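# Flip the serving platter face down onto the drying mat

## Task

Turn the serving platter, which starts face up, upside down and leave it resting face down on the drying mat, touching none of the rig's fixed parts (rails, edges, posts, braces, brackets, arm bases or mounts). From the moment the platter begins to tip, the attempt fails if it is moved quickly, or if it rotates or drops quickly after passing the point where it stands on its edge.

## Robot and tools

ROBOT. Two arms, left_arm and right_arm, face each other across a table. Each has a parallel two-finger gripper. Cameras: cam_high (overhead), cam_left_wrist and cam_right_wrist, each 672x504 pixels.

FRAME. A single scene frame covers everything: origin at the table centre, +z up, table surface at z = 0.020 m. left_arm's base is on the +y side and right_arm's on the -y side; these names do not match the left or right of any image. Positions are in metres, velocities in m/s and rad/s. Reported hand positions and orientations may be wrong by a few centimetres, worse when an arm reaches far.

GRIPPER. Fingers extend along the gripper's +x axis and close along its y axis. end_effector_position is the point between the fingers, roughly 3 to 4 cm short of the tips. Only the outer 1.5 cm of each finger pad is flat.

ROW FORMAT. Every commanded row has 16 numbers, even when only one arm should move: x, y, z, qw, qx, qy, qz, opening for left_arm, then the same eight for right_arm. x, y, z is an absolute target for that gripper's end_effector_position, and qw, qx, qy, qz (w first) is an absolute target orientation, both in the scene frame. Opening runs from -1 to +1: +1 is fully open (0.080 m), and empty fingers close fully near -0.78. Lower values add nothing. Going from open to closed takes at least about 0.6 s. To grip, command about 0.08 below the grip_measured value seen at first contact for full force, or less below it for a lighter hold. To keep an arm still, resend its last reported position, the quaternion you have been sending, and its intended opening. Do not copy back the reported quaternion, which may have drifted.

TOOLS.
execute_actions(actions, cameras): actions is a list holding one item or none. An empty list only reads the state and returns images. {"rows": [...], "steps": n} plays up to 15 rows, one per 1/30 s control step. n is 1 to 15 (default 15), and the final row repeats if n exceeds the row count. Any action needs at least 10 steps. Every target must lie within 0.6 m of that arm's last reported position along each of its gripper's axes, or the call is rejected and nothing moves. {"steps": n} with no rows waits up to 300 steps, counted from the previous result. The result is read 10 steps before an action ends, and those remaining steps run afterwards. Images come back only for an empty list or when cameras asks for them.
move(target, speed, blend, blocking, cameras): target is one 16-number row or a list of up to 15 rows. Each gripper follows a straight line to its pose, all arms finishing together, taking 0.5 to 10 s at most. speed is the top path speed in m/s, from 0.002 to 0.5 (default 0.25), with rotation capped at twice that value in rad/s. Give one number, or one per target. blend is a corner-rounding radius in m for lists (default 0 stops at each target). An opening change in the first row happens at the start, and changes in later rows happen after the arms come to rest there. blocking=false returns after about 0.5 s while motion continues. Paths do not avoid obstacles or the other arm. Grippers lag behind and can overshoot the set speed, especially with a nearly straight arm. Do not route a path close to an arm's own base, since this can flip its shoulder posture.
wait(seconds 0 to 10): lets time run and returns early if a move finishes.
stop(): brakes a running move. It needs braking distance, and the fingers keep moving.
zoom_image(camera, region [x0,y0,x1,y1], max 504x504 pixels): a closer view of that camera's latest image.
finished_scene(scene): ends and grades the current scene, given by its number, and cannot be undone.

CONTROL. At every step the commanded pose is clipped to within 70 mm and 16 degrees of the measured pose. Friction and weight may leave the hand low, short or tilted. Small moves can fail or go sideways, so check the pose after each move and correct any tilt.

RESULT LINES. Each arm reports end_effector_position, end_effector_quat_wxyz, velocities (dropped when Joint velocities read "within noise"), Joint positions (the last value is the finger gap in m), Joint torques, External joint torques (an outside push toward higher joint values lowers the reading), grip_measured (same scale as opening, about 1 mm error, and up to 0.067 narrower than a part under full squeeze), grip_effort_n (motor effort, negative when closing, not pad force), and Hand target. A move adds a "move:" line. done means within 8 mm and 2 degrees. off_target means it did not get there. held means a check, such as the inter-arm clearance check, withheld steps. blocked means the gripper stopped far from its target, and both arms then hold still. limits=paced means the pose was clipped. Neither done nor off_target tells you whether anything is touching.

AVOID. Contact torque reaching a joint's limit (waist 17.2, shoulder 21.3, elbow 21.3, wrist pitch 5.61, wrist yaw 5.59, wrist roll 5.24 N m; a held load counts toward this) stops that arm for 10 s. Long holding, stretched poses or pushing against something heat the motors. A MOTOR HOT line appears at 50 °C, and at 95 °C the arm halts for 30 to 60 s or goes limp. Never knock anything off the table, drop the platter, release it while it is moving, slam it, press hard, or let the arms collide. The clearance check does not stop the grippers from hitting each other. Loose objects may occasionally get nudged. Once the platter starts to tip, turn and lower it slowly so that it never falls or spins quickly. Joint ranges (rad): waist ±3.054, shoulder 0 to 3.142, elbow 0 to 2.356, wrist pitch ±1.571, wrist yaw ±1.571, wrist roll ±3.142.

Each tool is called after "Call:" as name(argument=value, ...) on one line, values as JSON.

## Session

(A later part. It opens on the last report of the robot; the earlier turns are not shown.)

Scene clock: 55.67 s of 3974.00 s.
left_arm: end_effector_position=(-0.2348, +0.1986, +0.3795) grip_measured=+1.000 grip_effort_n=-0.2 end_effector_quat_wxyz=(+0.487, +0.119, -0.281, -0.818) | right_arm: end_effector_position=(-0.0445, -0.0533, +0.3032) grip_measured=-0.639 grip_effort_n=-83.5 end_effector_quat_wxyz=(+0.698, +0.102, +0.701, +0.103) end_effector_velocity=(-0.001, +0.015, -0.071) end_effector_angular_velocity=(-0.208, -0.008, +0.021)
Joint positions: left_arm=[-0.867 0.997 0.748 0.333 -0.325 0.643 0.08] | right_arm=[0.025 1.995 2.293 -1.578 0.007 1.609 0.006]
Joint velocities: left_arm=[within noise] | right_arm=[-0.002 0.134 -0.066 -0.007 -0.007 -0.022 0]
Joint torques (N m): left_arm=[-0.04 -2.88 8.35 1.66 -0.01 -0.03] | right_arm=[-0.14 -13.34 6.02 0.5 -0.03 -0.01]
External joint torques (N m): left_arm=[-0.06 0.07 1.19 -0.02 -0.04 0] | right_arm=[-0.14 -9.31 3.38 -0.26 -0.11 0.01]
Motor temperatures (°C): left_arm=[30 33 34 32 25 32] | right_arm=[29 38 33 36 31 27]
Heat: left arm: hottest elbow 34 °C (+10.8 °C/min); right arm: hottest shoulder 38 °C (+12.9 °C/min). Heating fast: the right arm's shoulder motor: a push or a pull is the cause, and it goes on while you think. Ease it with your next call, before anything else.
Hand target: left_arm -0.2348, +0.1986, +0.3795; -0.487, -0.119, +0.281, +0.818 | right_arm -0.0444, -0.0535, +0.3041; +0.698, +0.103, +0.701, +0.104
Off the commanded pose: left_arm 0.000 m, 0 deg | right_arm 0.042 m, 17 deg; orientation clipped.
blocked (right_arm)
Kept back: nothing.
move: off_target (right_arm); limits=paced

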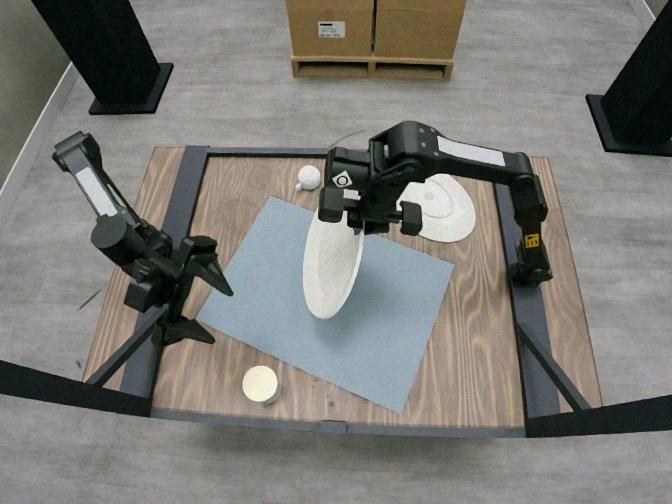

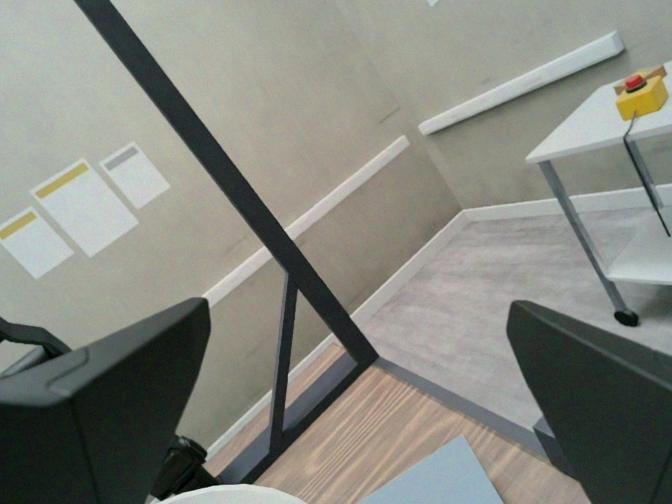

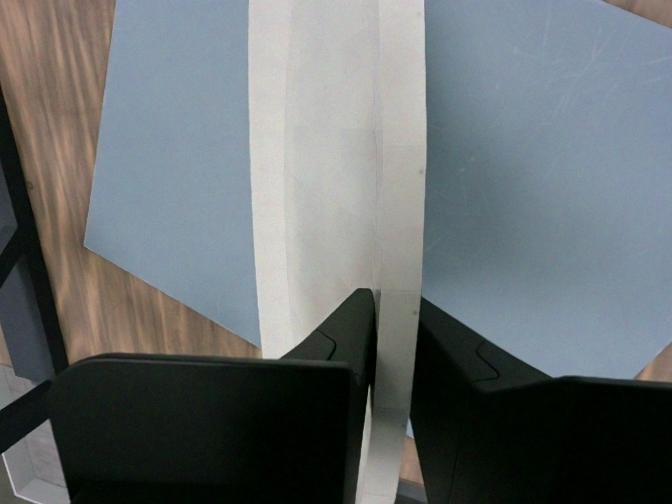

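Call:
move(target=[-0.2348,0.1987,0.3795,0.487,0.119,-0.281,-0.818,1,-0.045,-0.10,0.335,0.7010,0.0923,0.7010,0.0923,-0.75], speed=0.08)

Call:
zoom_image(camera="cam_high", region=[260, 100, 580, 340])

Scene clock: 58.50 s of 3974.00 s.
left_arm: end_effector_position=(-0.2348, +0.1986, +0.3795) grip_measured=+1.000 grip_effort_n=-0.2 end_effector_quat_wxyz=(+0.487, +0.119, -0.281, -0.818) | right_arm: end_effector_position=(-0.0452, -0.0913, +0.3094) grip_measured=-0.639 grip_effort_n=-83.5 end_effector_quat_wxyz=(+0.699, +0.092, +0.703, +0.094)
Joint positions: left_arm=[-0.867 0.997 0.748 0.333 -0.325 0.643 0.08] | right_arm=[0.031 1.85 2.123 -1.578 0.007 1.614 0.006]
Joint velocities: within noise
Joint torques (N m): left_arm=[-0.1 -2.91 8.34 1.67 -0.03 -0.03] | right_arm=[0.1 -16.49 6.38 0.47 0.26 0.09]
External joint torques (N m): left_arm=[-0.1 -0.03 1.21 0.01 -0.04 0] | right_arm=[0.14 -8.9 0.9 -0.29 0.2 0.1]
Motor temperatures (°C): left_arm=[30 33 35 32 25 32] | right_arm=[29 40 33 35 31 27]
Heat: left arm: hottest elbow 35 °C (+11.3 °C/min); right arm: hottest shoulder 40 °C (+14.4 °C/min). Heating fast: the right arm's shoulder motor: a push or a pull is the cause, and it goes on while you think. Ease it with your next call, before anything else.
Hand target: left_arm -0.2348, +0.1987, +0.3796; -0.487, -0.119, +0.281, +0.818 | right_arm -0.0450, -0.1004, +0.3338; +0.696, +0.119, +0.698, +0.119
Off the commanded pose: left_arm 0.000 m, 0 deg | right_arm 0.027 m, 0 deg.
joint sent to its limit (right arm) — joint 4 (wrist pitch), lower limit.
Kept back: nothing.
move: off_target (right_arm)

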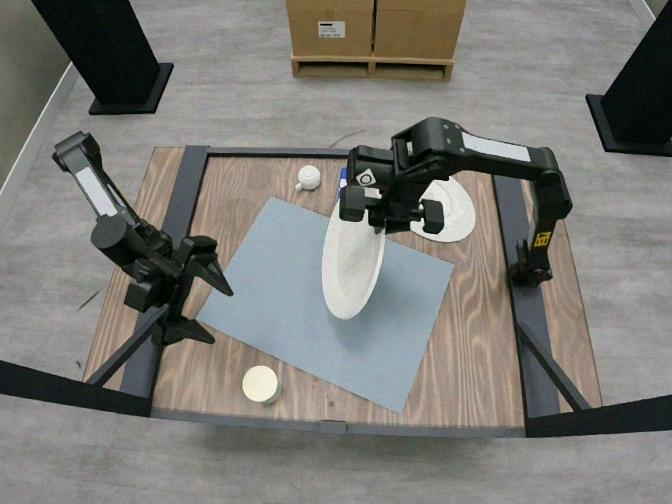

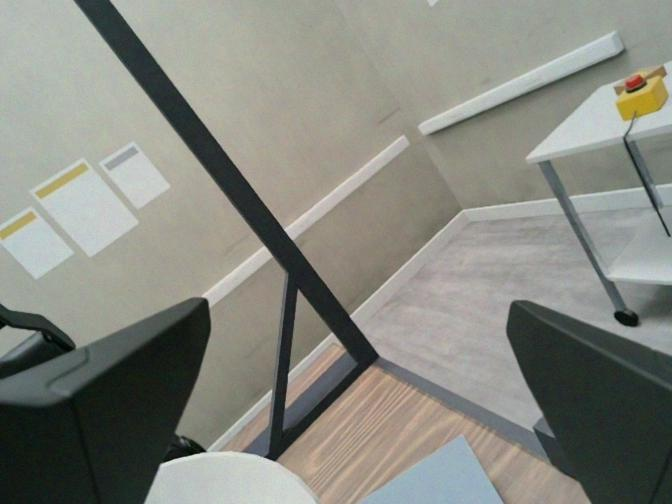

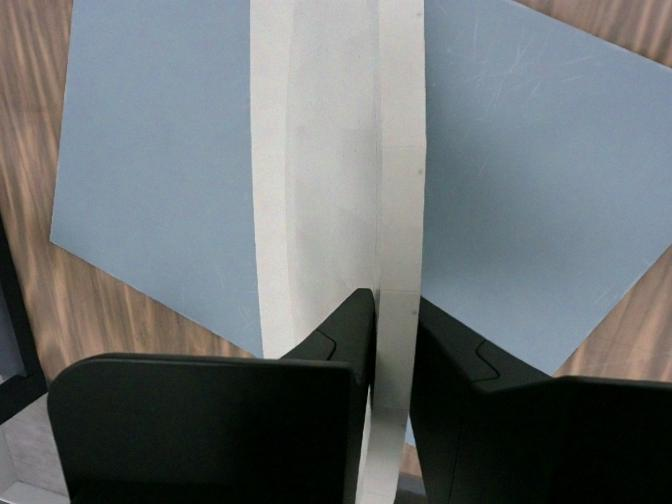

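Scaled by 1.575 from the camera's 672x504 image, which has a finer 960x720 frame.

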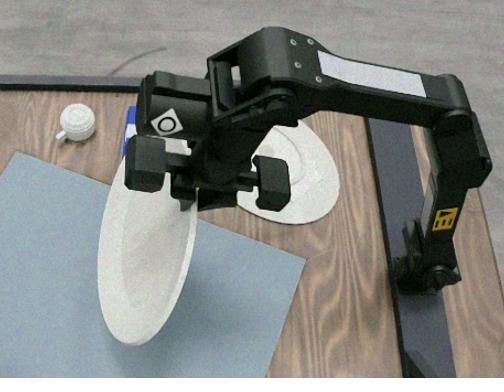

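Call:
move(target=[[-0.2348,0.1987,0.3795,0.487,0.119,-0.281,-0.818,1,-0.045,-0.11,0.34,0.653,-0.2706,0.561,0.4304,-0.78],[-0.2348,0.1987,0.3795,0.487,0.119,-0.281,-0.818,1,-0.045,-0.11,0.34,0.5610,-0.4304,0.4304,0.561,-0.78]], speed=0.15, blend=0.02)

Scene clock: 64.53 s of 3974.00 s.
left_arm: end_effector_position=(-0.2348, +0.1986, +0.3795) grip_measured=+1.000 grip_effort_n=-0.2 end_effector_quat_wxyz=(+0.487, +0.119, -0.281, -0.818) | right_arm: end_effector_position=(-0.0439, -0.1007, +0.3155) grip_measured=-0.639 grip_effort_n=-83.5 end_effector_quat_wxyz=(+0.566, -0.426, +0.427, +0.562)
Joint positions: left_arm=[-0.867 0.997 0.748 0.333 -0.325 0.643 0.08] | right_arm=[0.032 1.81 2.094 -1.578 0.017 0.051 0.006]
Joint velocities: within noise
Joint torques (N m): left_arm=[-0.12 -2.9 8.36 1.67 -0.02 -0.03] | right_arm=[0.18 -16.3 6.36 0.51 -0.02 -0.05]
External joint torques (N m): left_arm=[-0.13 0 1.24 0.01 -0.04 -0.01] | right_arm=[0.18 -8.87 0.8 -0.31 -0.03 -0.06]
Motor temperatures (°C): left_arm=[30 33 35 32 25 32] | right_arm=[29 43 33 34 31 27]
Heat: left arm: hottest elbow 35 °C (+9.1 °C/min); right arm: hottest shoulder 43 °C (+17.1 °C/min). Heating fast: the right arm's shoulder motor: a push or a pull is the cause, and it goes on while you think. Ease it with your next call, before anything else.
Hand target: left_arm -0.2348, +0.1987, +0.3796; -0.487, -0.119, +0.281, +0.818 | right_arm -0.0449, -0.1103, +0.3387; +0.578, -0.405, +0.407, +0.580
Off the commanded pose: left_arm 0.000 m, 0 deg | right_arm 0.026 m, 1 deg.
joint sent to its limit (right arm) — joint 4 (wrist pitch), lower limit.
Kept back: nothing.
move: off_target (right_arm)

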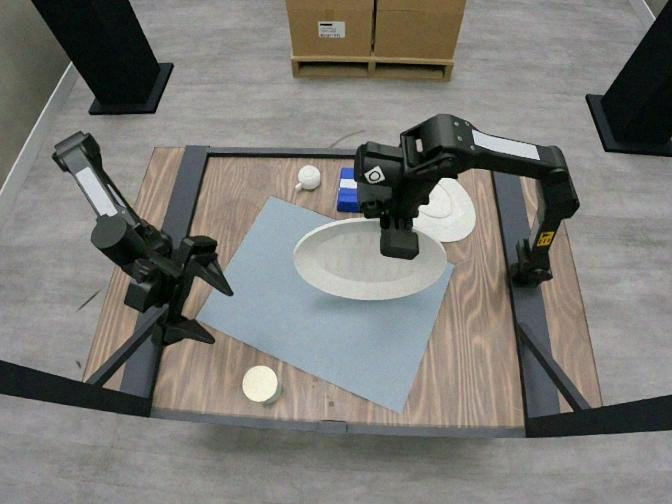

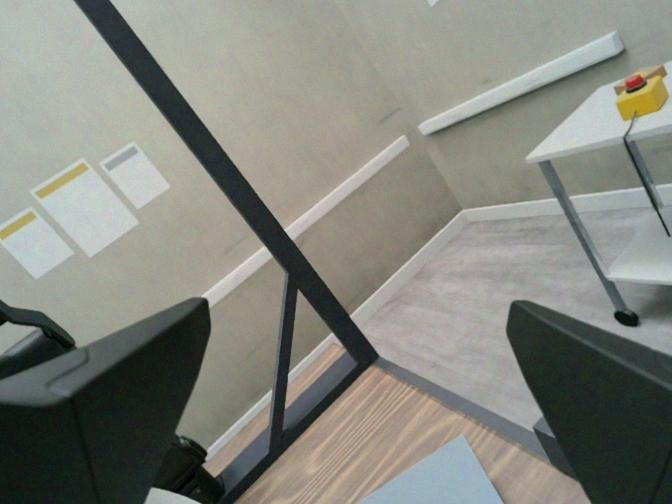

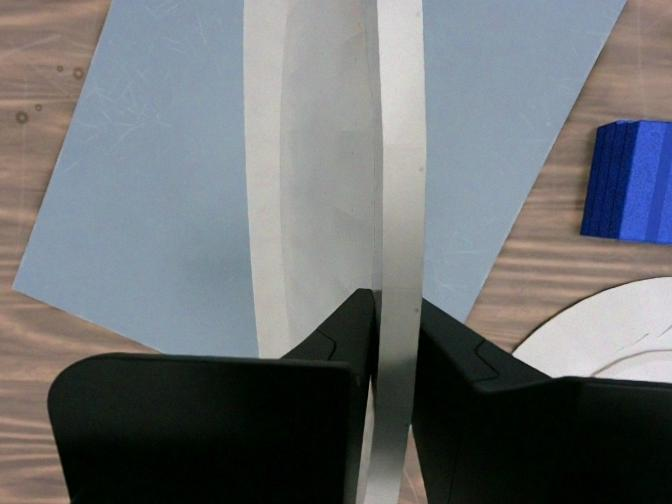

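Call:
move(target=[[-0.2348,0.1987,0.3795,0.487,0.119,-0.281,-0.818,1,-0.045,-0.11,0.34,0.3536,-0.6124,0.183,0.683,-0.78],[-0.2348,0.1987,0.3795,0.487,0.119,-0.281,-0.818,1,-0.045,-0.10,0.34,0.0923,-0.701,-0.0923,0.701,-0.78]], speed=0.15, blend=0.02)

Call:
zoom_image(camera="cam_high", region=[260, 100, 580, 340])

Scene clock: 70.60 s of 3974.00 s.
left_arm: end_effector_position=(-0.2348, +0.1986, +0.3795) grip_measured=+1.000 grip_effort_n=-0.2 end_effector_quat_wxyz=(+0.487, +0.119, -0.281, -0.818) | right_arm: end_effector_position=(-0.0439, -0.0998, +0.3194) grip_measured=-0.639 grip_effort_n=-83.5 end_effector_quat_wxyz=(+0.104, -0.700, -0.100, +0.699)
Joint positions: left_arm=[-0.867 0.997 0.748 0.333 -0.325 0.643 0.08] | right_arm=[0.032 1.808 2.106 -1.578 0.017 -1.519 0.006]
Joint velocities: within noise
Joint torques (N m): left_arm=[-0.1 -2.89 8.35 1.67 -0.03 -0.03] | right_arm=[-0.07 -11.79 9.16 0.47 -0.16 -0.14]
External joint torques (N m): left_arm=[-0.11 -0.01 1.22 0 -0.04 0] | right_arm=[-0.06 -4.43 3.68 -0.31 -0.12 -0.16]
Motor temperatures (°C): left_arm=[30 33 35 32 25 32] | right_arm=[29 46 35 33 31 27]
Heat: left arm: hottest elbow 35 °C (+8.1 °C/min); right arm: hottest shoulder 46 °C (+20.1 °C/min). Heating fast: the right arm's shoulder motor: a push or a pull is the cause, and it goes on while you think. Ease it with your next call, before anything else.
Hand target: left_arm -0.2348, +0.1987, +0.3796; -0.487, -0.119, +0.281, +0.818 | right_arm -0.0449, -0.1009, +0.3392; -0.125, +0.695, +0.125, -0.697
Off the commanded pose: left_arm 0.000 m, 0 deg | right_arm 0.021 m, 2 deg.
joint sent to its limit (right arm) — joint 4 (wrist pitch), lower limit.
Kept back: nothing.
move: off_target (right_arm)

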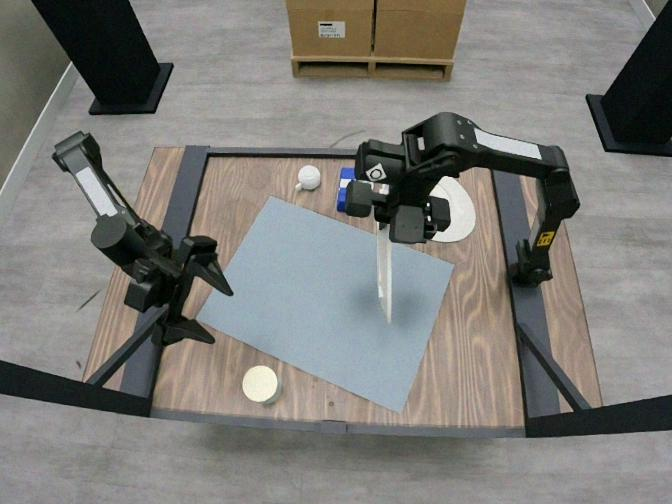

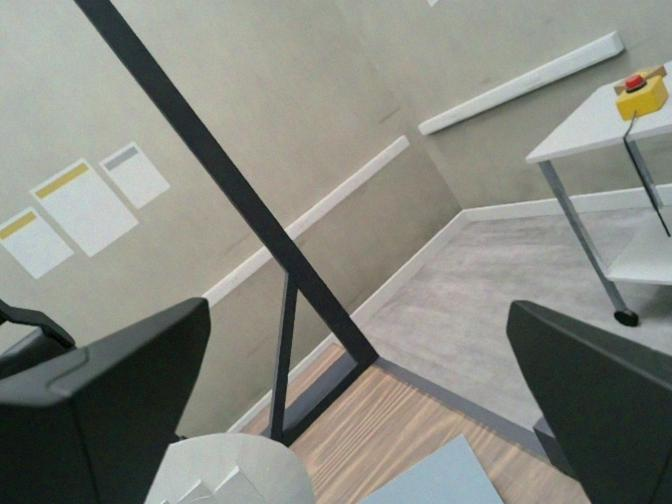

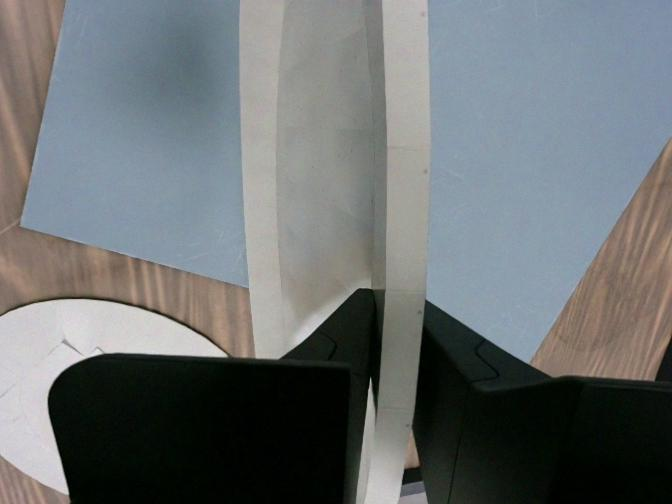

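Scaled by 1.575 from the camera's 672x504 image, which has a finer 960x720 frame.

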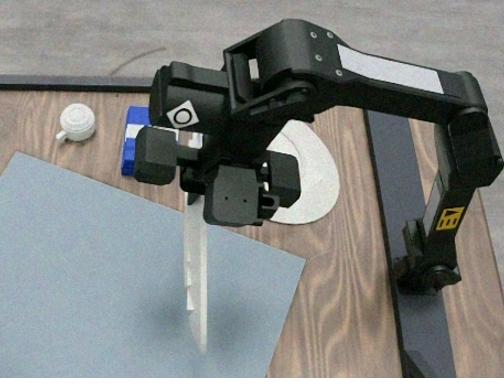

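Call:
move(target=[[-0.2348,0.1987,0.3795,0.487,0.119,-0.281,-0.818,1,-0.075,-0.07,0.30,0.2419,-0.6645,-0.2419,0.6645,-0.78],[-0.2348,0.1987,0.3795,0.487,0.119,-0.281,-0.818,1,-0.09,-0.035,0.245,0.38,-0.5965,-0.38,0.5965,-0.78]], speed=0.07, blend=0.02)

Scene clock: 77.70 s of 3974.00 s.
left_arm: end_effector_position=(-0.2348, +0.1986, +0.3795) grip_measured=+1.000 grip_effort_n=-0.2 end_effector_quat_wxyz=(+0.487, +0.119, -0.281, -0.818) | right_arm: end_effector_position=(-0.0880, -0.0409, +0.2195) grip_measured=-0.640 grip_effort_n=-83.5 end_effector_quat_wxyz=(+0.353, -0.615, -0.357, +0.608) end_effector_velocity=(+0.001, -0.004, -0.008) end_effector_angular_velocity=(-0.022, +0.006, +0.000)
Joint positions: left_arm=[-0.867 0.997 0.748 0.333 -0.325 0.643 0.08] | right_arm=[0.188 1.483 0.931 0.023 0.183 -1.477 0.006]
Joint velocities: left_arm=[within noise] | right_arm=[-0.002 -0.002 -0.017 -0.007 -0.007 0.007 0]
Joint torques (N m): left_arm=[-0.09 -2.91 8.34 1.67 -0.03 -0.03] | right_arm=[0.2 -10.65 7.67 3.78 0.22 -0.09]
External joint torques (N m): left_arm=[-0.1 0.03 1.21 0 -0.04 0] | right_arm=[0.2 -4.27 0.78 2.1 0.18 -0.13]
Motor temperatures (°C): left_arm=[30 33 36 33 25 31] | right_arm=[29 48 35 36 31 27]
Heat: left arm: hottest elbow 36 °C (+7.0 °C/min); right arm: hottest shoulder 48 °C (+21.1 °C/min).
Hand target: left_arm -0.2348, +0.1987, +0.3796; -0.487, -0.119, +0.281, +0.818 | right_arm -0.0898, -0.0360, +0.2450; -0.380, +0.596, +0.380, -0.597
Off the commanded pose: left_arm 0.000 m, 0 deg | right_arm 0.026 m, 5 deg.
Kept back: nothing.
move: off_target (right_arm)

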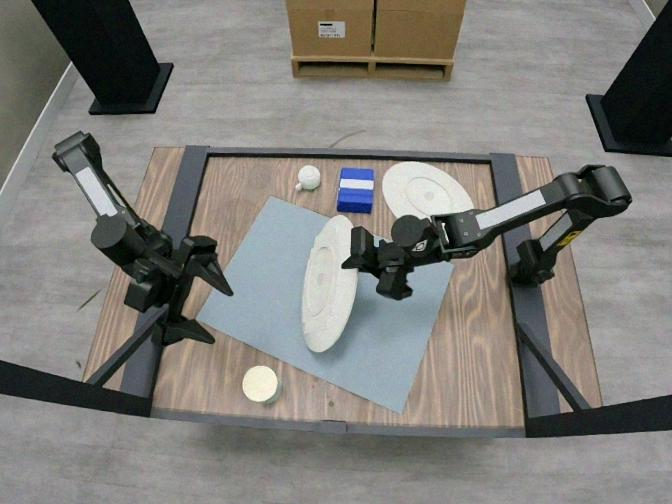

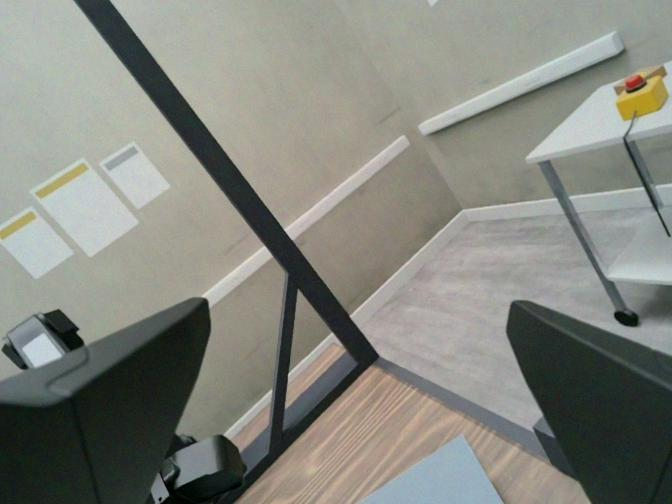

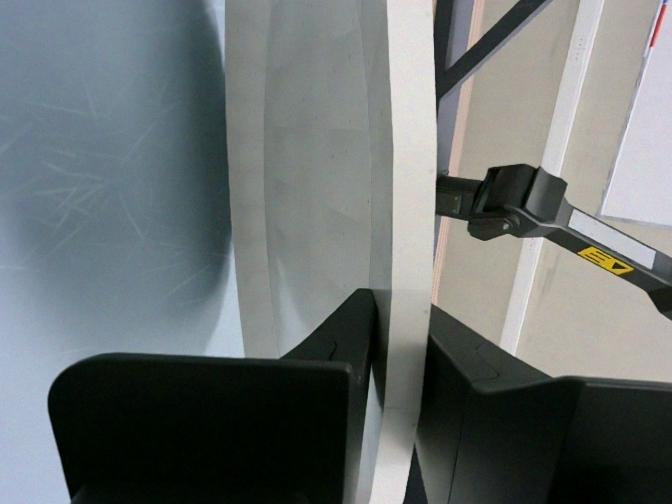

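Call:
move(target=[[-0.2348,0.1987,0.3795,0.487,0.119,-0.281,-0.818,1,-0.09,-0.055,0.185,0.42,-0.569,-0.42,0.569,-0.78],[-0.2348,0.1987,0.3795,0.487,0.119,-0.281,-0.818,1,-0.09,-0.075,0.145,0.4545,-0.5417,-0.4545,0.5417,-0.78]], speed=0.05, blend=0.02)

Call:
zoom_image(camera="cam_high", region=[260, 180, 500, 360])

Scene clock: 81.07 s of 3974.00 s.
left_arm: end_effector_position=(-0.2348, +0.1986, +0.3795) grip_measured=+1.000 grip_effort_n=-0.2 end_effector_quat_wxyz=(+0.487, +0.119, -0.281, -0.818) | right_arm: end_effector_position=(-0.0892, -0.0785, +0.1488) grip_measured=-0.640 grip_effort_n=-83.5 end_effector_quat_wxyz=(+0.458, -0.539, -0.455, +0.541)
Joint positions: left_arm=[-0.867 0.997 0.748 0.333 -0.325 0.643 0.08] | right_arm=[0.237 1.686 0.391 1.122 0.251 -1.522 0.006]
Joint velocities: within noise
Joint torques (N m): left_arm=[-0.09 -2.9 8.35 1.67 -0.02 -0.03] | right_arm=[-0.27 -3.7 5.05 1.63 -0.08 -0.11]
External joint torques (N m): left_arm=[-0.08 -0.03 1.27 0.02 -0.04 0] | right_arm=[-0.27 1.73 0.52 -0.11 -0.1 -0.16]
Motor temperatures (°C): left_arm=[30 33 36 33 25 31] | right_arm=[28 46 35 38 31 27]
Heat: left arm: hottest elbow 36 °C (+6.1 °C/min); right arm: hottest shoulder 46 °C (+19.3 °C/min).
Hand target: left_arm -0.2348, +0.1987, +0.3796; -0.487, -0.119, +0.281, +0.818 | right_arm -0.0899, -0.0751, +0.1450; -0.455, +0.542, +0.454, -0.542
Off the commanded pose: left_arm 0.000 m, 0 deg | right_arm 0.005 m, 1 deg.
Kept back: nothing.
move: done

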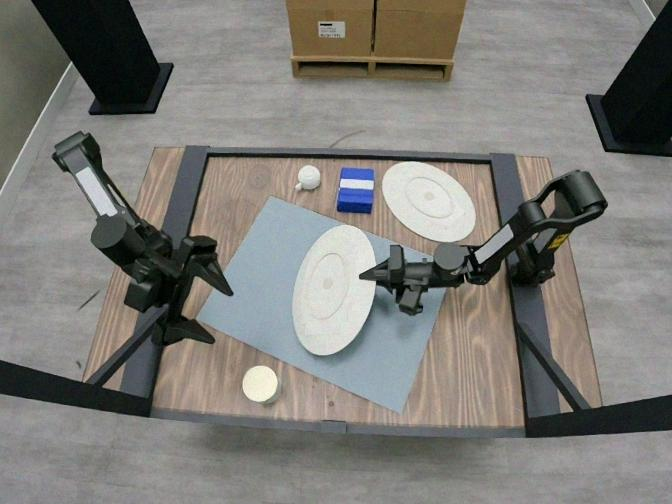

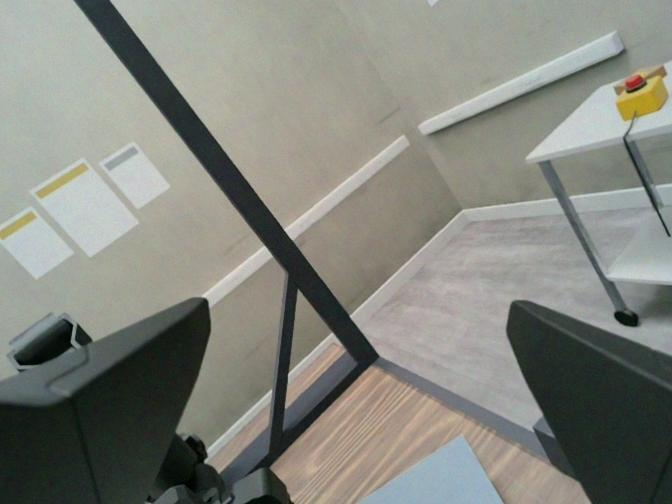

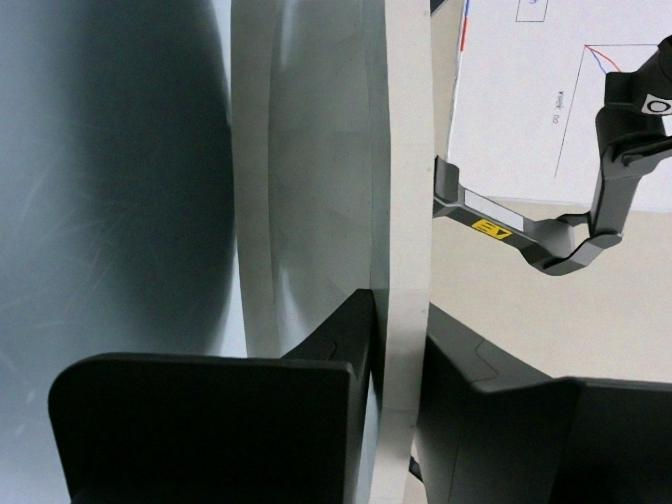

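Scaled by 2.100 from the camera's 672x504 image, which has a finer 960x720 frame.

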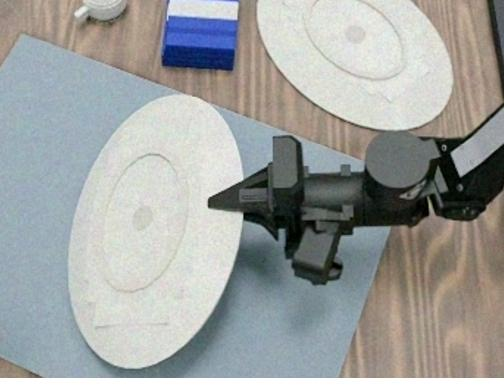

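Call:
move(target=[-0.2348,0.1987,0.3795,0.487,0.119,-0.281,-0.818,1,-0.09,-0.08,0.115,0.4867,-0.5129,-0.4867,0.5129,-0.78], speed=0.05)

Call:
zoom_image(camera="cam_high", region=[260, 180, 500, 360])

Scene clock: 82.90 s of 3974.00 s.
left_arm: end_effector_position=(-0.2348, +0.1986, +0.3795) grip_measured=+1.000 grip_effort_n=-0.2 end_effector_quat_wxyz=(+0.487, +0.119, -0.281, -0.818) | right_arm: end_effector_position=(-0.0901, -0.0838, +0.1216) grip_measured=-0.640 grip_effort_n=-83.5 end_effector_quat_wxyz=(+0.483, -0.516, -0.481, +0.518)
Joint positions: left_arm=[-0.867 0.997 0.748 0.333 -0.325 0.643 0.08] | right_arm=[0.248 1.974 0.337 1.563 0.263 -1.547 0.006]
Joint velocities: within noise
Joint torques (N m): left_arm=[-0.1 -2.9 8.34 1.67 -0.03 -0.03] | right_arm=[-0.4 -3.72 3.71 1.35 -0.03 0.02]
External joint torques (N m): left_arm=[-0.07 0.02 1.19 -0.01 -0.05 0] | right_arm=[-0.42 2.08 0.94 -0.37 -0.04 -0.04]
Motor temperatures (°C): left_arm=[30 33 36 33 25 31] | right_arm=[28 45 35 38 31 27]
Heat: left arm: hottest elbow 36 °C (+6.0 °C/min); right arm: hottest shoulder 45 °C (+18.0 °C/min).
Hand target: left_arm -0.2348, +0.1987, +0.3796; -0.487, -0.119, +0.281, +0.818 | right_arm -0.0900, -0.0801, +0.1153; +0.479, -0.521, -0.478, +0.520
Off the commanded pose: left_arm 0.000 m, 0 deg | right_arm 0.008 m, 1 deg.
joint sent to its limit (right arm) — joint 4 (wrist pitch), upper limit.
Kept back: nothing.
move: done

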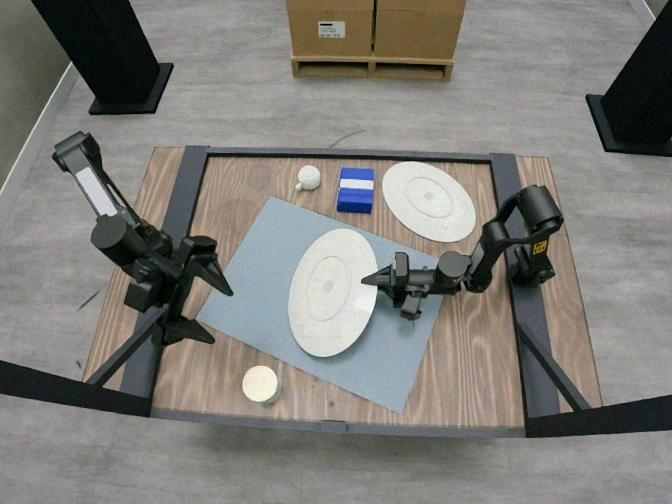

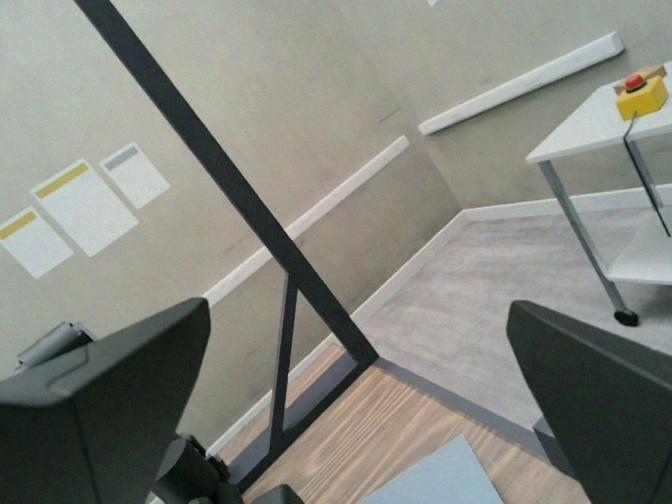

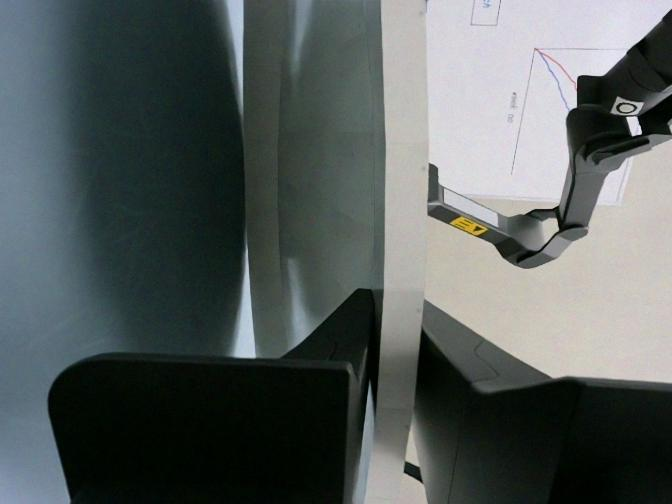

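Scaled by 2.100 from the camera's 672x504 image, which has a finer 960x720 frame.

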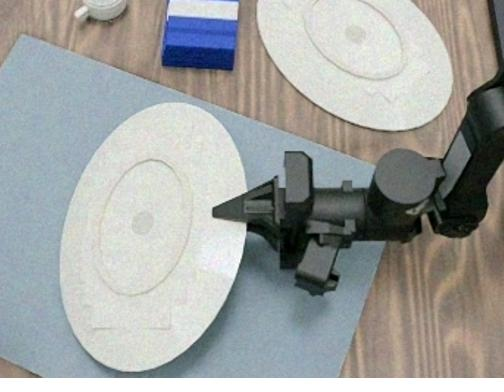

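Call:
execute_actions(actions=[{"rows":[[-0.2348,0.1987,0.3795,0.487,0.119,-0.281,-0.818,1,-0.09,-0.082,0.118,0.483,-0.516,-0.481,0.518,-0.64],[-0.2348,0.1987,0.3795,0.487,0.119,-0.281,-0.818,1,-0.09,-0.082,0.118,0.483,-0.516,-0.481,0.518,-0.62],[-0.2348,0.1987,0.3795,0.487,0.119,-0.281,-0.818,1,-0.09,-0.082,0.118,0.483,-0.516,-0.481,0.518,-0.6],[-0.2348,0.1987,0.3795,0.487,0.119,-0.281,-0.818,1,-0.09,-0.082,0.118,0.483,-0.516,-0.481,0.518,-0.58],[-0.2348,0.1987,0.3795,0.487,0.119,-0.281,-0.818,1,-0.09,-0.082,0.118,0.483,-0.516,-0.481,0.518,-0.56]]}], cameras=["all"])

Scene clock: 84.13 s of 3974.00 s.
left_arm: end_effector_position=(-0.2348, +0.1986, +0.3795) grip_measured=+1.000 grip_effort_n=-0.2 end_effector_quat_wxyz=(+0.487, +0.119, -0.281, -0.818) | right_arm: end_effector_position=(-0.0902, -0.0844, +0.1211) grip_measured=-0.607 grip_effort_n=-1.2 end_effector_quat_wxyz=(+0.483, -0.517, -0.481, +0.519) end_effector_velocity=(-0.002, -0.009, -0.009) end_effector_angular_velocity=(-0.035, -0.031, +0.016)
Joint positions: left_arm=[-0.867 0.997 0.748 0.333 -0.325 0.643 0.08] | right_arm=[0.248 1.974 0.336 1.563 0.263 -1.547 0.008]
Joint velocities: left_arm=[within noise] | right_arm=[0.007 -0.002 -0.032 -0.007 -0.007 -0.022 0.021]
Joint torques (N m): left_arm=[-0.1 -2.91 8.36 1.66 -0.03 -0.03] | right_arm=[-0.31 -5.3 3.24 1.37 -0.09 0.06]
External joint torques (N m): left_arm=[-0.11 0 1.21 -0.01 -0.04 0] | right_arm=[-0.3 0.5 0.5 -0.33 -0.1 0.01]
Motor temperatures (°C): left_arm=[30 33 36 33 25 31] | right_arm=[28 44 35 37 31 27]
Heat: left arm: hottest elbow 36 °C (+6.1 °C/min); right arm: hottest shoulder 44 °C (+17.2 °C/min).
joint read past its limit (right arm) — joint 4 (wrist pitch), upper limit.
joint sent to its limit (right arm) — joint 4 (wrist pitch), upper limit.
Steps of this call (1-32: nothing new was sent; 33-37: this action's first 5). Readings (end_effector_position of left_arm | right_arm):
33: (-0.2348, +0.1986, +0.3795) | (-0.0901, -0.0839, +0.1215)
34: (-0.2348, +0.1986, +0.3795) | (-0.0902, -0.0840, +0.1214)
36: (-0.2348, +0.1986, +0.3795) | (-0.0901, -0.0842, +0.1212)
37: the state above

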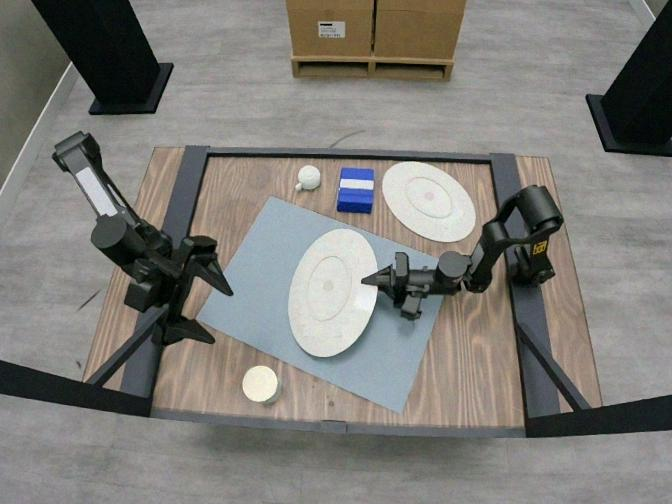

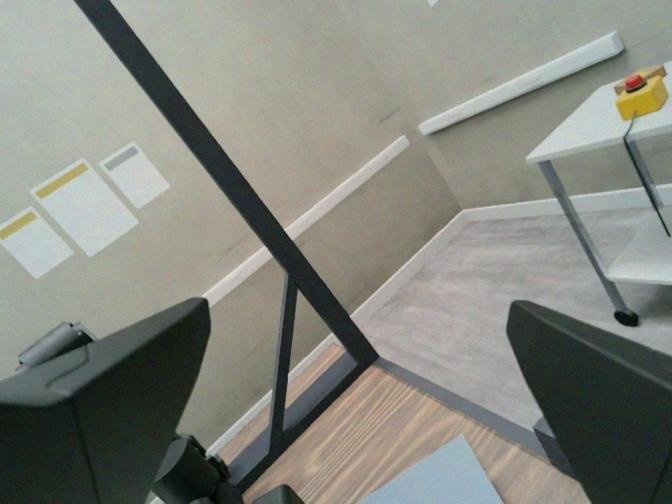

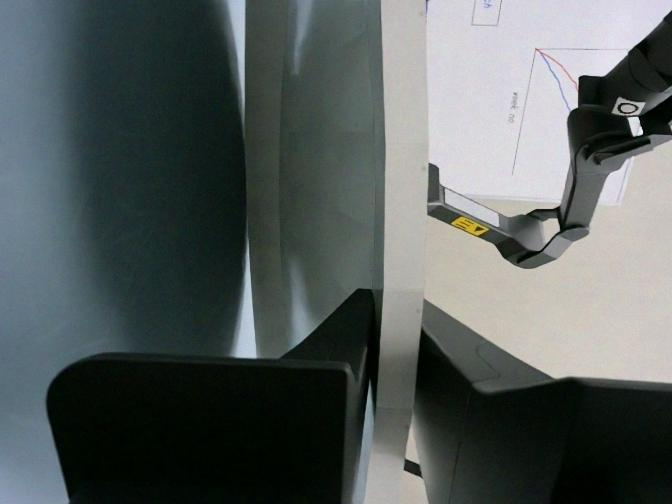

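Call:
execute_actions(actions=[{"rows":[[-0.2348,0.1987,0.3795,0.487,0.119,-0.281,-0.818,1,-0.09,-0.082,0.118,0.483,-0.516,-0.481,0.518,-0.55],[-0.2348,0.1987,0.3795,0.487,0.119,-0.281,-0.818,1,-0.09,-0.082,0.118,0.483,-0.516,-0.481,0.518,-0.54],[-0.2348,0.1987,0.3795,0.487,0.119,-0.281,-0.818,1,-0.09,-0.082,0.118,0.483,-0.516,-0.481,0.518,-0.53],[-0.2348,0.1987,0.3795,0.487,0.119,-0.281,-0.818,1,-0.09,-0.082,0.118,0.483,-0.516,-0.481,0.518,-0.52],[-0.2348,0.1987,0.3795,0.487,0.119,-0.281,-0.818,1,-0.09,-0.082,0.118,0.483,-0.516,-0.481,0.518,-0.51],[-0.2348,0.1987,0.3795,0.487,0.119,-0.281,-0.818,1,-0.09,-0.082,0.118,0.483,-0.516,-0.481,0.518,-0.5],[-0.2348,0.1987,0.3795,0.487,0.119,-0.281,-0.818,1,-0.09,-0.082,0.118,0.483,-0.516,-0.481,0.518,-0.49],[-0.2348,0.1987,0.3795,0.487,0.119,-0.281,-0.818,1,-0.09,-0.082,0.118,0.483,-0.516,-0.481,0.518,-0.48],[-0.2348,0.1987,0.3795,0.487,0.119,-0.281,-0.818,1,-0.09,-0.082,0.118,0.483,-0.516,-0.481,0.518,-0.47],[-0.2348,0.1987,0.3795,0.487,0.119,-0.281,-0.818,1,-0.09,-0.082,0.118,0.483,-0.516,-0.481,0.518,-0.45]]}], cameras=["all"])

Call:
zoom_image(camera="cam_high", region=[260, 180, 500, 360])

Scene clock: 85.53 s of 3974.00 s.
left_arm: end_effector_position=(-0.2348, +0.1986, +0.3795) grip_measured=+1.000 grip_effort_n=-0.2 end_effector_quat_wxyz=(+0.487, +0.119, -0.281, -0.818) | right_arm: end_effector_position=(-0.0896, -0.0853, +0.1141) grip_measured=-0.533 grip_effort_n=10.5 end_effector_quat_wxyz=(+0.476, -0.524, -0.476, +0.522) end_effector_velocity=(+0.002, -0.001, -0.001) end_effector_angular_velocity=(-0.007, -0.024, -0.008)
Joint positions: left_arm=[-0.867 0.997 0.748 0.333 -0.325 0.643 0.08] | right_arm=[0.248 1.985 0.334 1.553 0.264 -1.547 0.011]
Joint velocities: left_arm=[within noise] | right_arm=[-0.002 -0.002 -0.002 -0.007 0.007 -0.022 0.012]
Joint torques (N m): left_arm=[-0.09 -2.91 8.35 1.67 -0.03 -0.03] | right_arm=[-0.22 -6.9 2.99 2.05 -0.08 0.06]
External joint torques (N m): left_arm=[-0.14 -0.03 1.22 0 -0.03 0] | right_arm=[-0.19 -1.08 0.28 0.32 -0.1 0.01]
Motor temperatures (°C): left_arm=[30 33 36 33 25 31] | right_arm=[28 44 34 37 31 27]
Heat: left arm: hottest elbow 36 °C (+5.0 °C/min); right arm: hottest shoulder 44 °C (+17.1 °C/min).
Off your previous action's commanded pose at its last step (step 10 of this call): left_arm 0.000 m, 0 deg | right_arm 0.005 m, 2 deg.
joint sent to its limit (right arm) — joint 4 (wrist pitch), upper limit.
Steps of this call (1-10: your previous action's last 10; 11-37: nothing new was sent; 38-42: this action's first 5). Readings (end_effector_position of left_arm | right_arm):
38: (-0.2348, +0.1986, +0.3795) | (-0.0896, -0.0853, +0.1141)
39: (-0.2348, +0.1986, +0.3795) | (-0.0896, -0.0853, +0.1141)
41: (-0.2348, +0.1986, +0.3795) | (-0.0896, -0.0853, +0.1141)
42: the state above

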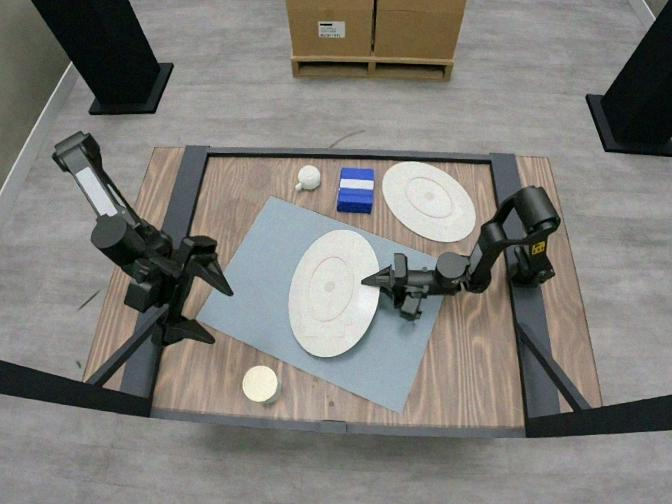

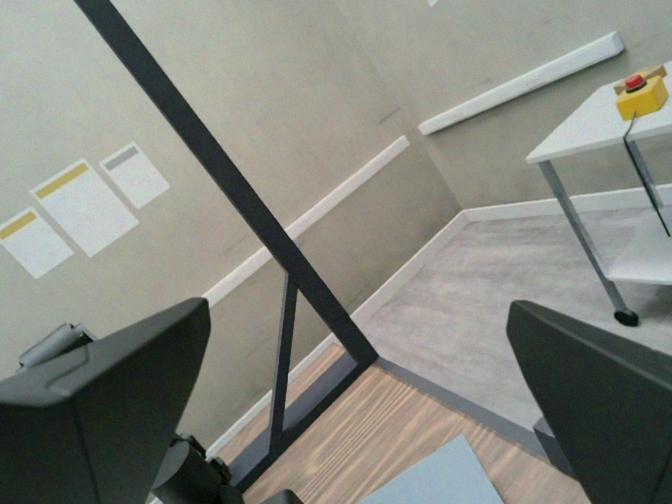

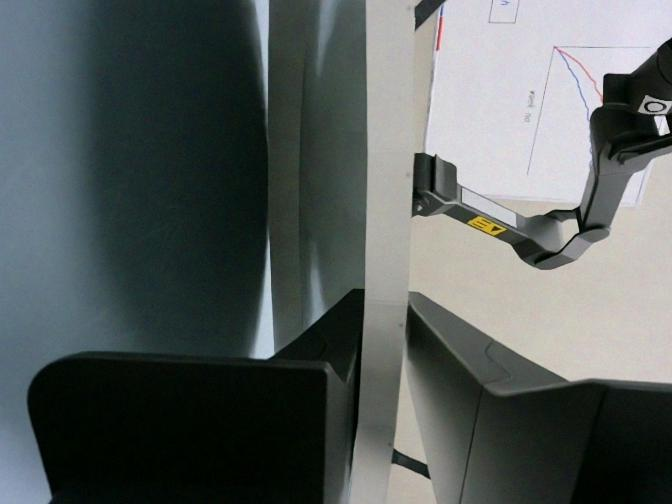

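Scaled by 2.100 from the camera's 672x504 image, which has a finer 960x720 frame.

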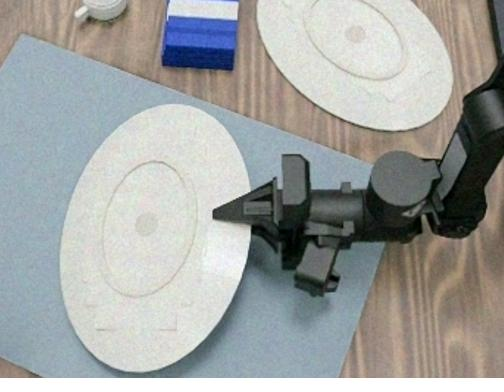

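Call:
execute_actions(actions=[{"rows":[[-0.2348,0.1987,0.3795,0.487,0.119,-0.281,-0.818,1,-0.09,-0.083,0.114,0.47,-0.528,-0.47,0.528,-0.42],[-0.2348,0.1987,0.3795,0.487,0.119,-0.281,-0.818,1,-0.09,-0.083,0.114,0.47,-0.528,-0.47,0.528,-0.4],[-0.2348,0.1987,0.3795,0.487,0.119,-0.281,-0.818,1,-0.09,-0.083,0.114,0.47,-0.528,-0.47,0.528,-0.38],[-0.2348,0.1987,0.3795,0.487,0.119,-0.281,-0.818,1,-0.09,-0.083,0.114,0.47,-0.528,-0.47,0.528,-0.36],[-0.2348,0.1987,0.3795,0.487,0.119,-0.281,-0.818,1,-0.09,-0.083,0.114,0.47,-0.528,-0.47,0.528,-0.34],[-0.2348,0.1987,0.3795,0.487,0.119,-0.281,-0.818,1,-0.09,-0.083,0.114,0.47,-0.528,-0.47,0.528,-0.32],[-0.2348,0.1987,0.3795,0.487,0.119,-0.281,-0.818,1,-0.09,-0.083,0.114,0.47,-0.528,-0.47,0.528,-0.3],[-0.2348,0.1987,0.3795,0.487,0.119,-0.281,-0.818,1,-0.09,-0.083,0.114,0.47,-0.528,-0.47,0.528,-0.28],[-0.2348,0.1987,0.3795,0.487,0.119,-0.281,-0.818,1,-0.09,-0.083,0.114,0.47,-0.528,-0.47,0.528,-0.26],[-0.2348,0.1987,0.3795,0.487,0.119,-0.281,-0.818,1,-0.09,-0.083,0.114,0.47,-0.528,-0.47,0.528,-0.25]]}])

Call:
move(target=[-0.2348,0.1987,0.3795,0.487,0.119,-0.281,-0.818,1,-0.09,-0.087,0.095,0.4304,-0.561,-0.4304,0.561,-0.25], speed=0.05)

Call:
zoom_image(camera="cam_high", region=[260, 180, 500, 360])

Scene clock: 87.17 s of 3974.00 s.
left_arm: end_effector_position=(-0.2348, +0.1986, +0.3795) grip_measured=+1.000 grip_effort_n=0.2 end_effector_quat_wxyz=(+0.487, +0.119, -0.281, -0.818) | right_arm: end_effector_position=(-0.0895, -0.0846, +0.1118) grip_measured=-0.386 grip_effort_n=10.5 end_effector_quat_wxyz=(+0.470, -0.530, -0.470, +0.527) end_effector_velocity=(-0.001, +0.003, -0.003) end_effector_angular_velocity=(-0.059, -0.022, +0.006)
Joint positions: left_arm=[-0.867 0.997 0.748 0.333 -0.325 0.643 0.08] | right_arm=[0.247 1.97 0.338 1.511 0.264 -1.542 0.018]
Joint velocities: left_arm=[within noise] | right_arm=[-0.002 -0.061 0.017 -0.139 -0.007 -0.007 0.024]
Joint torques (N m): left_arm=[-0.09 -2.9 8.36 1.67 -0.02 -0.03] | right_arm=[-0.11 -7.98 2.56 1.2 -0.1 0.08]
External joint torques (N m): left_arm=[-0.08 -0.01 1.24 0.01 -0.04 0] | right_arm=[-0.15 -2.25 -0.14 -0.51 -0.11 0.03]
Motor temperatures (°C): left_arm=[30 33 36 33 25 31] | right_arm=[28 43 34 37 31 27]
Heat: left arm: hottest elbow 36 °C (+5.1 °C/min); right arm: hottest shoulder 43 °C (+15.2 °C/min).
Off your previous action's commanded pose at its last step (step 10 of this call): left_arm 0.000 m, 0 deg | right_arm 0.005 m, 2 deg.
Steps of this call (1-10: your previous action's last 10; 11-44: nothing new was sent; 45-49: this action's first 5). Readings (end_effector_position of left_arm | right_arm):
45: (-0.2348, +0.1986, +0.3795) | (-0.0896, -0.0854, +0.1133)
46: (-0.2348, +0.1986, +0.3795) | (-0.0895, -0.0852, +0.1124)
48: (-0.2348, +0.1986, +0.3795) | (-0.0894, -0.0848, +0.1119)
49: the state above

Scene clock: 89.33 s of 3974.00 s.
left_arm: end_effector_position=(-0.2348, +0.1986, +0.3795) grip_measured=+1.000 grip_effort_n=-0.2 end_effector_quat_wxyz=(+0.487, +0.119, -0.281, -0.818) | right_arm: end_effector_position=(-0.0891, -0.0822, +0.1048) grip_measured=-0.252 grip_effort_n=10.5 end_effector_quat_wxyz=(+0.444, -0.555, -0.437, +0.551)
Joint positions: left_arm=[-0.867 0.997 0.748 0.333 -0.325 0.643 0.08] | right_arm=[0.243 1.872 0.366 1.273 0.262 -1.507 0.024]
Joint velocities: within noise
Joint torques (N m): left_arm=[-0.1 -2.9 8.35 1.67 -0.03 -0.03] | right_arm=[0.1 -6.34 1.11 0.36 -0.25 0.24]
External joint torques (N m): left_arm=[-0.09 0 1.24 0.01 -0.04 0] | right_arm=[0.11 -0.61 -2.34 -1.36 -0.28 0.19]
Motor temperatures (°C): left_arm=[30 33 36 33 25 31] | right_arm=[28 43 33 37 31 27]
Heat: left arm: hottest elbow 36 °C (+5.1 °C/min); right arm: hottest shoulder 43 °C (+15.2 °C/min).
Hand target: left_arm -0.2348, +0.1987, +0.3796; -0.487, -0.119, +0.281, +0.818 | right_arm -0.0900, -0.0872, +0.0951; -0.430, +0.561, +0.430, -0.561
Off your previous action's commanded pose at its last step (step 10 of this call): left_arm 0.000 m, 0 deg | right_arm 0.003 m, 0 deg.
Off the commanded pose: left_arm 0.000 m, 0 deg | right_arm 0.011 m, 2 deg.
Kept back: nothing.
move: off_target (right_arm)

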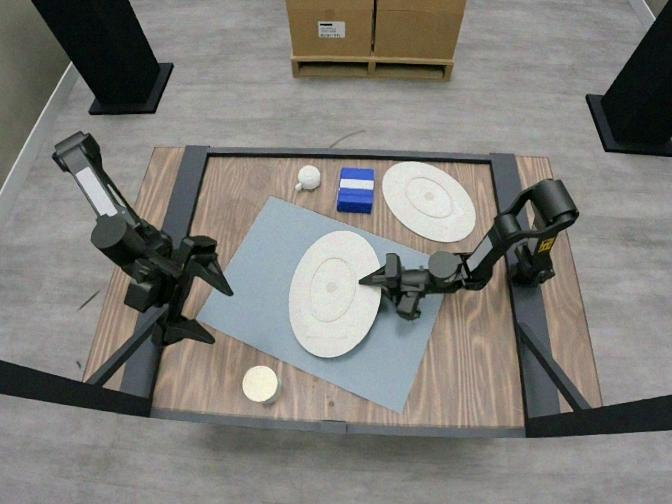

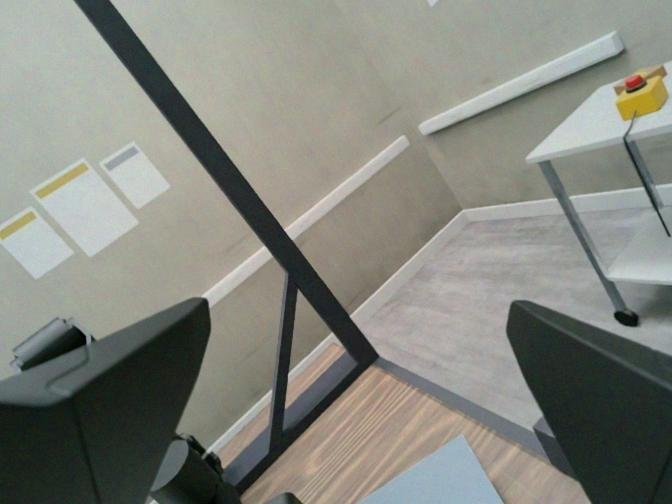

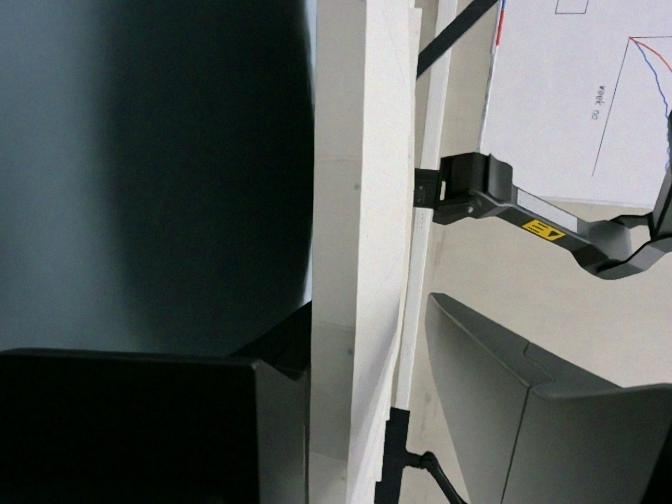

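Scaled by 2.100 from the camera's 672x504 image, which has a finer 960x720 frame.

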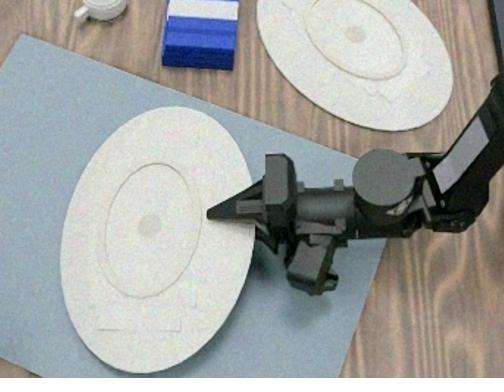

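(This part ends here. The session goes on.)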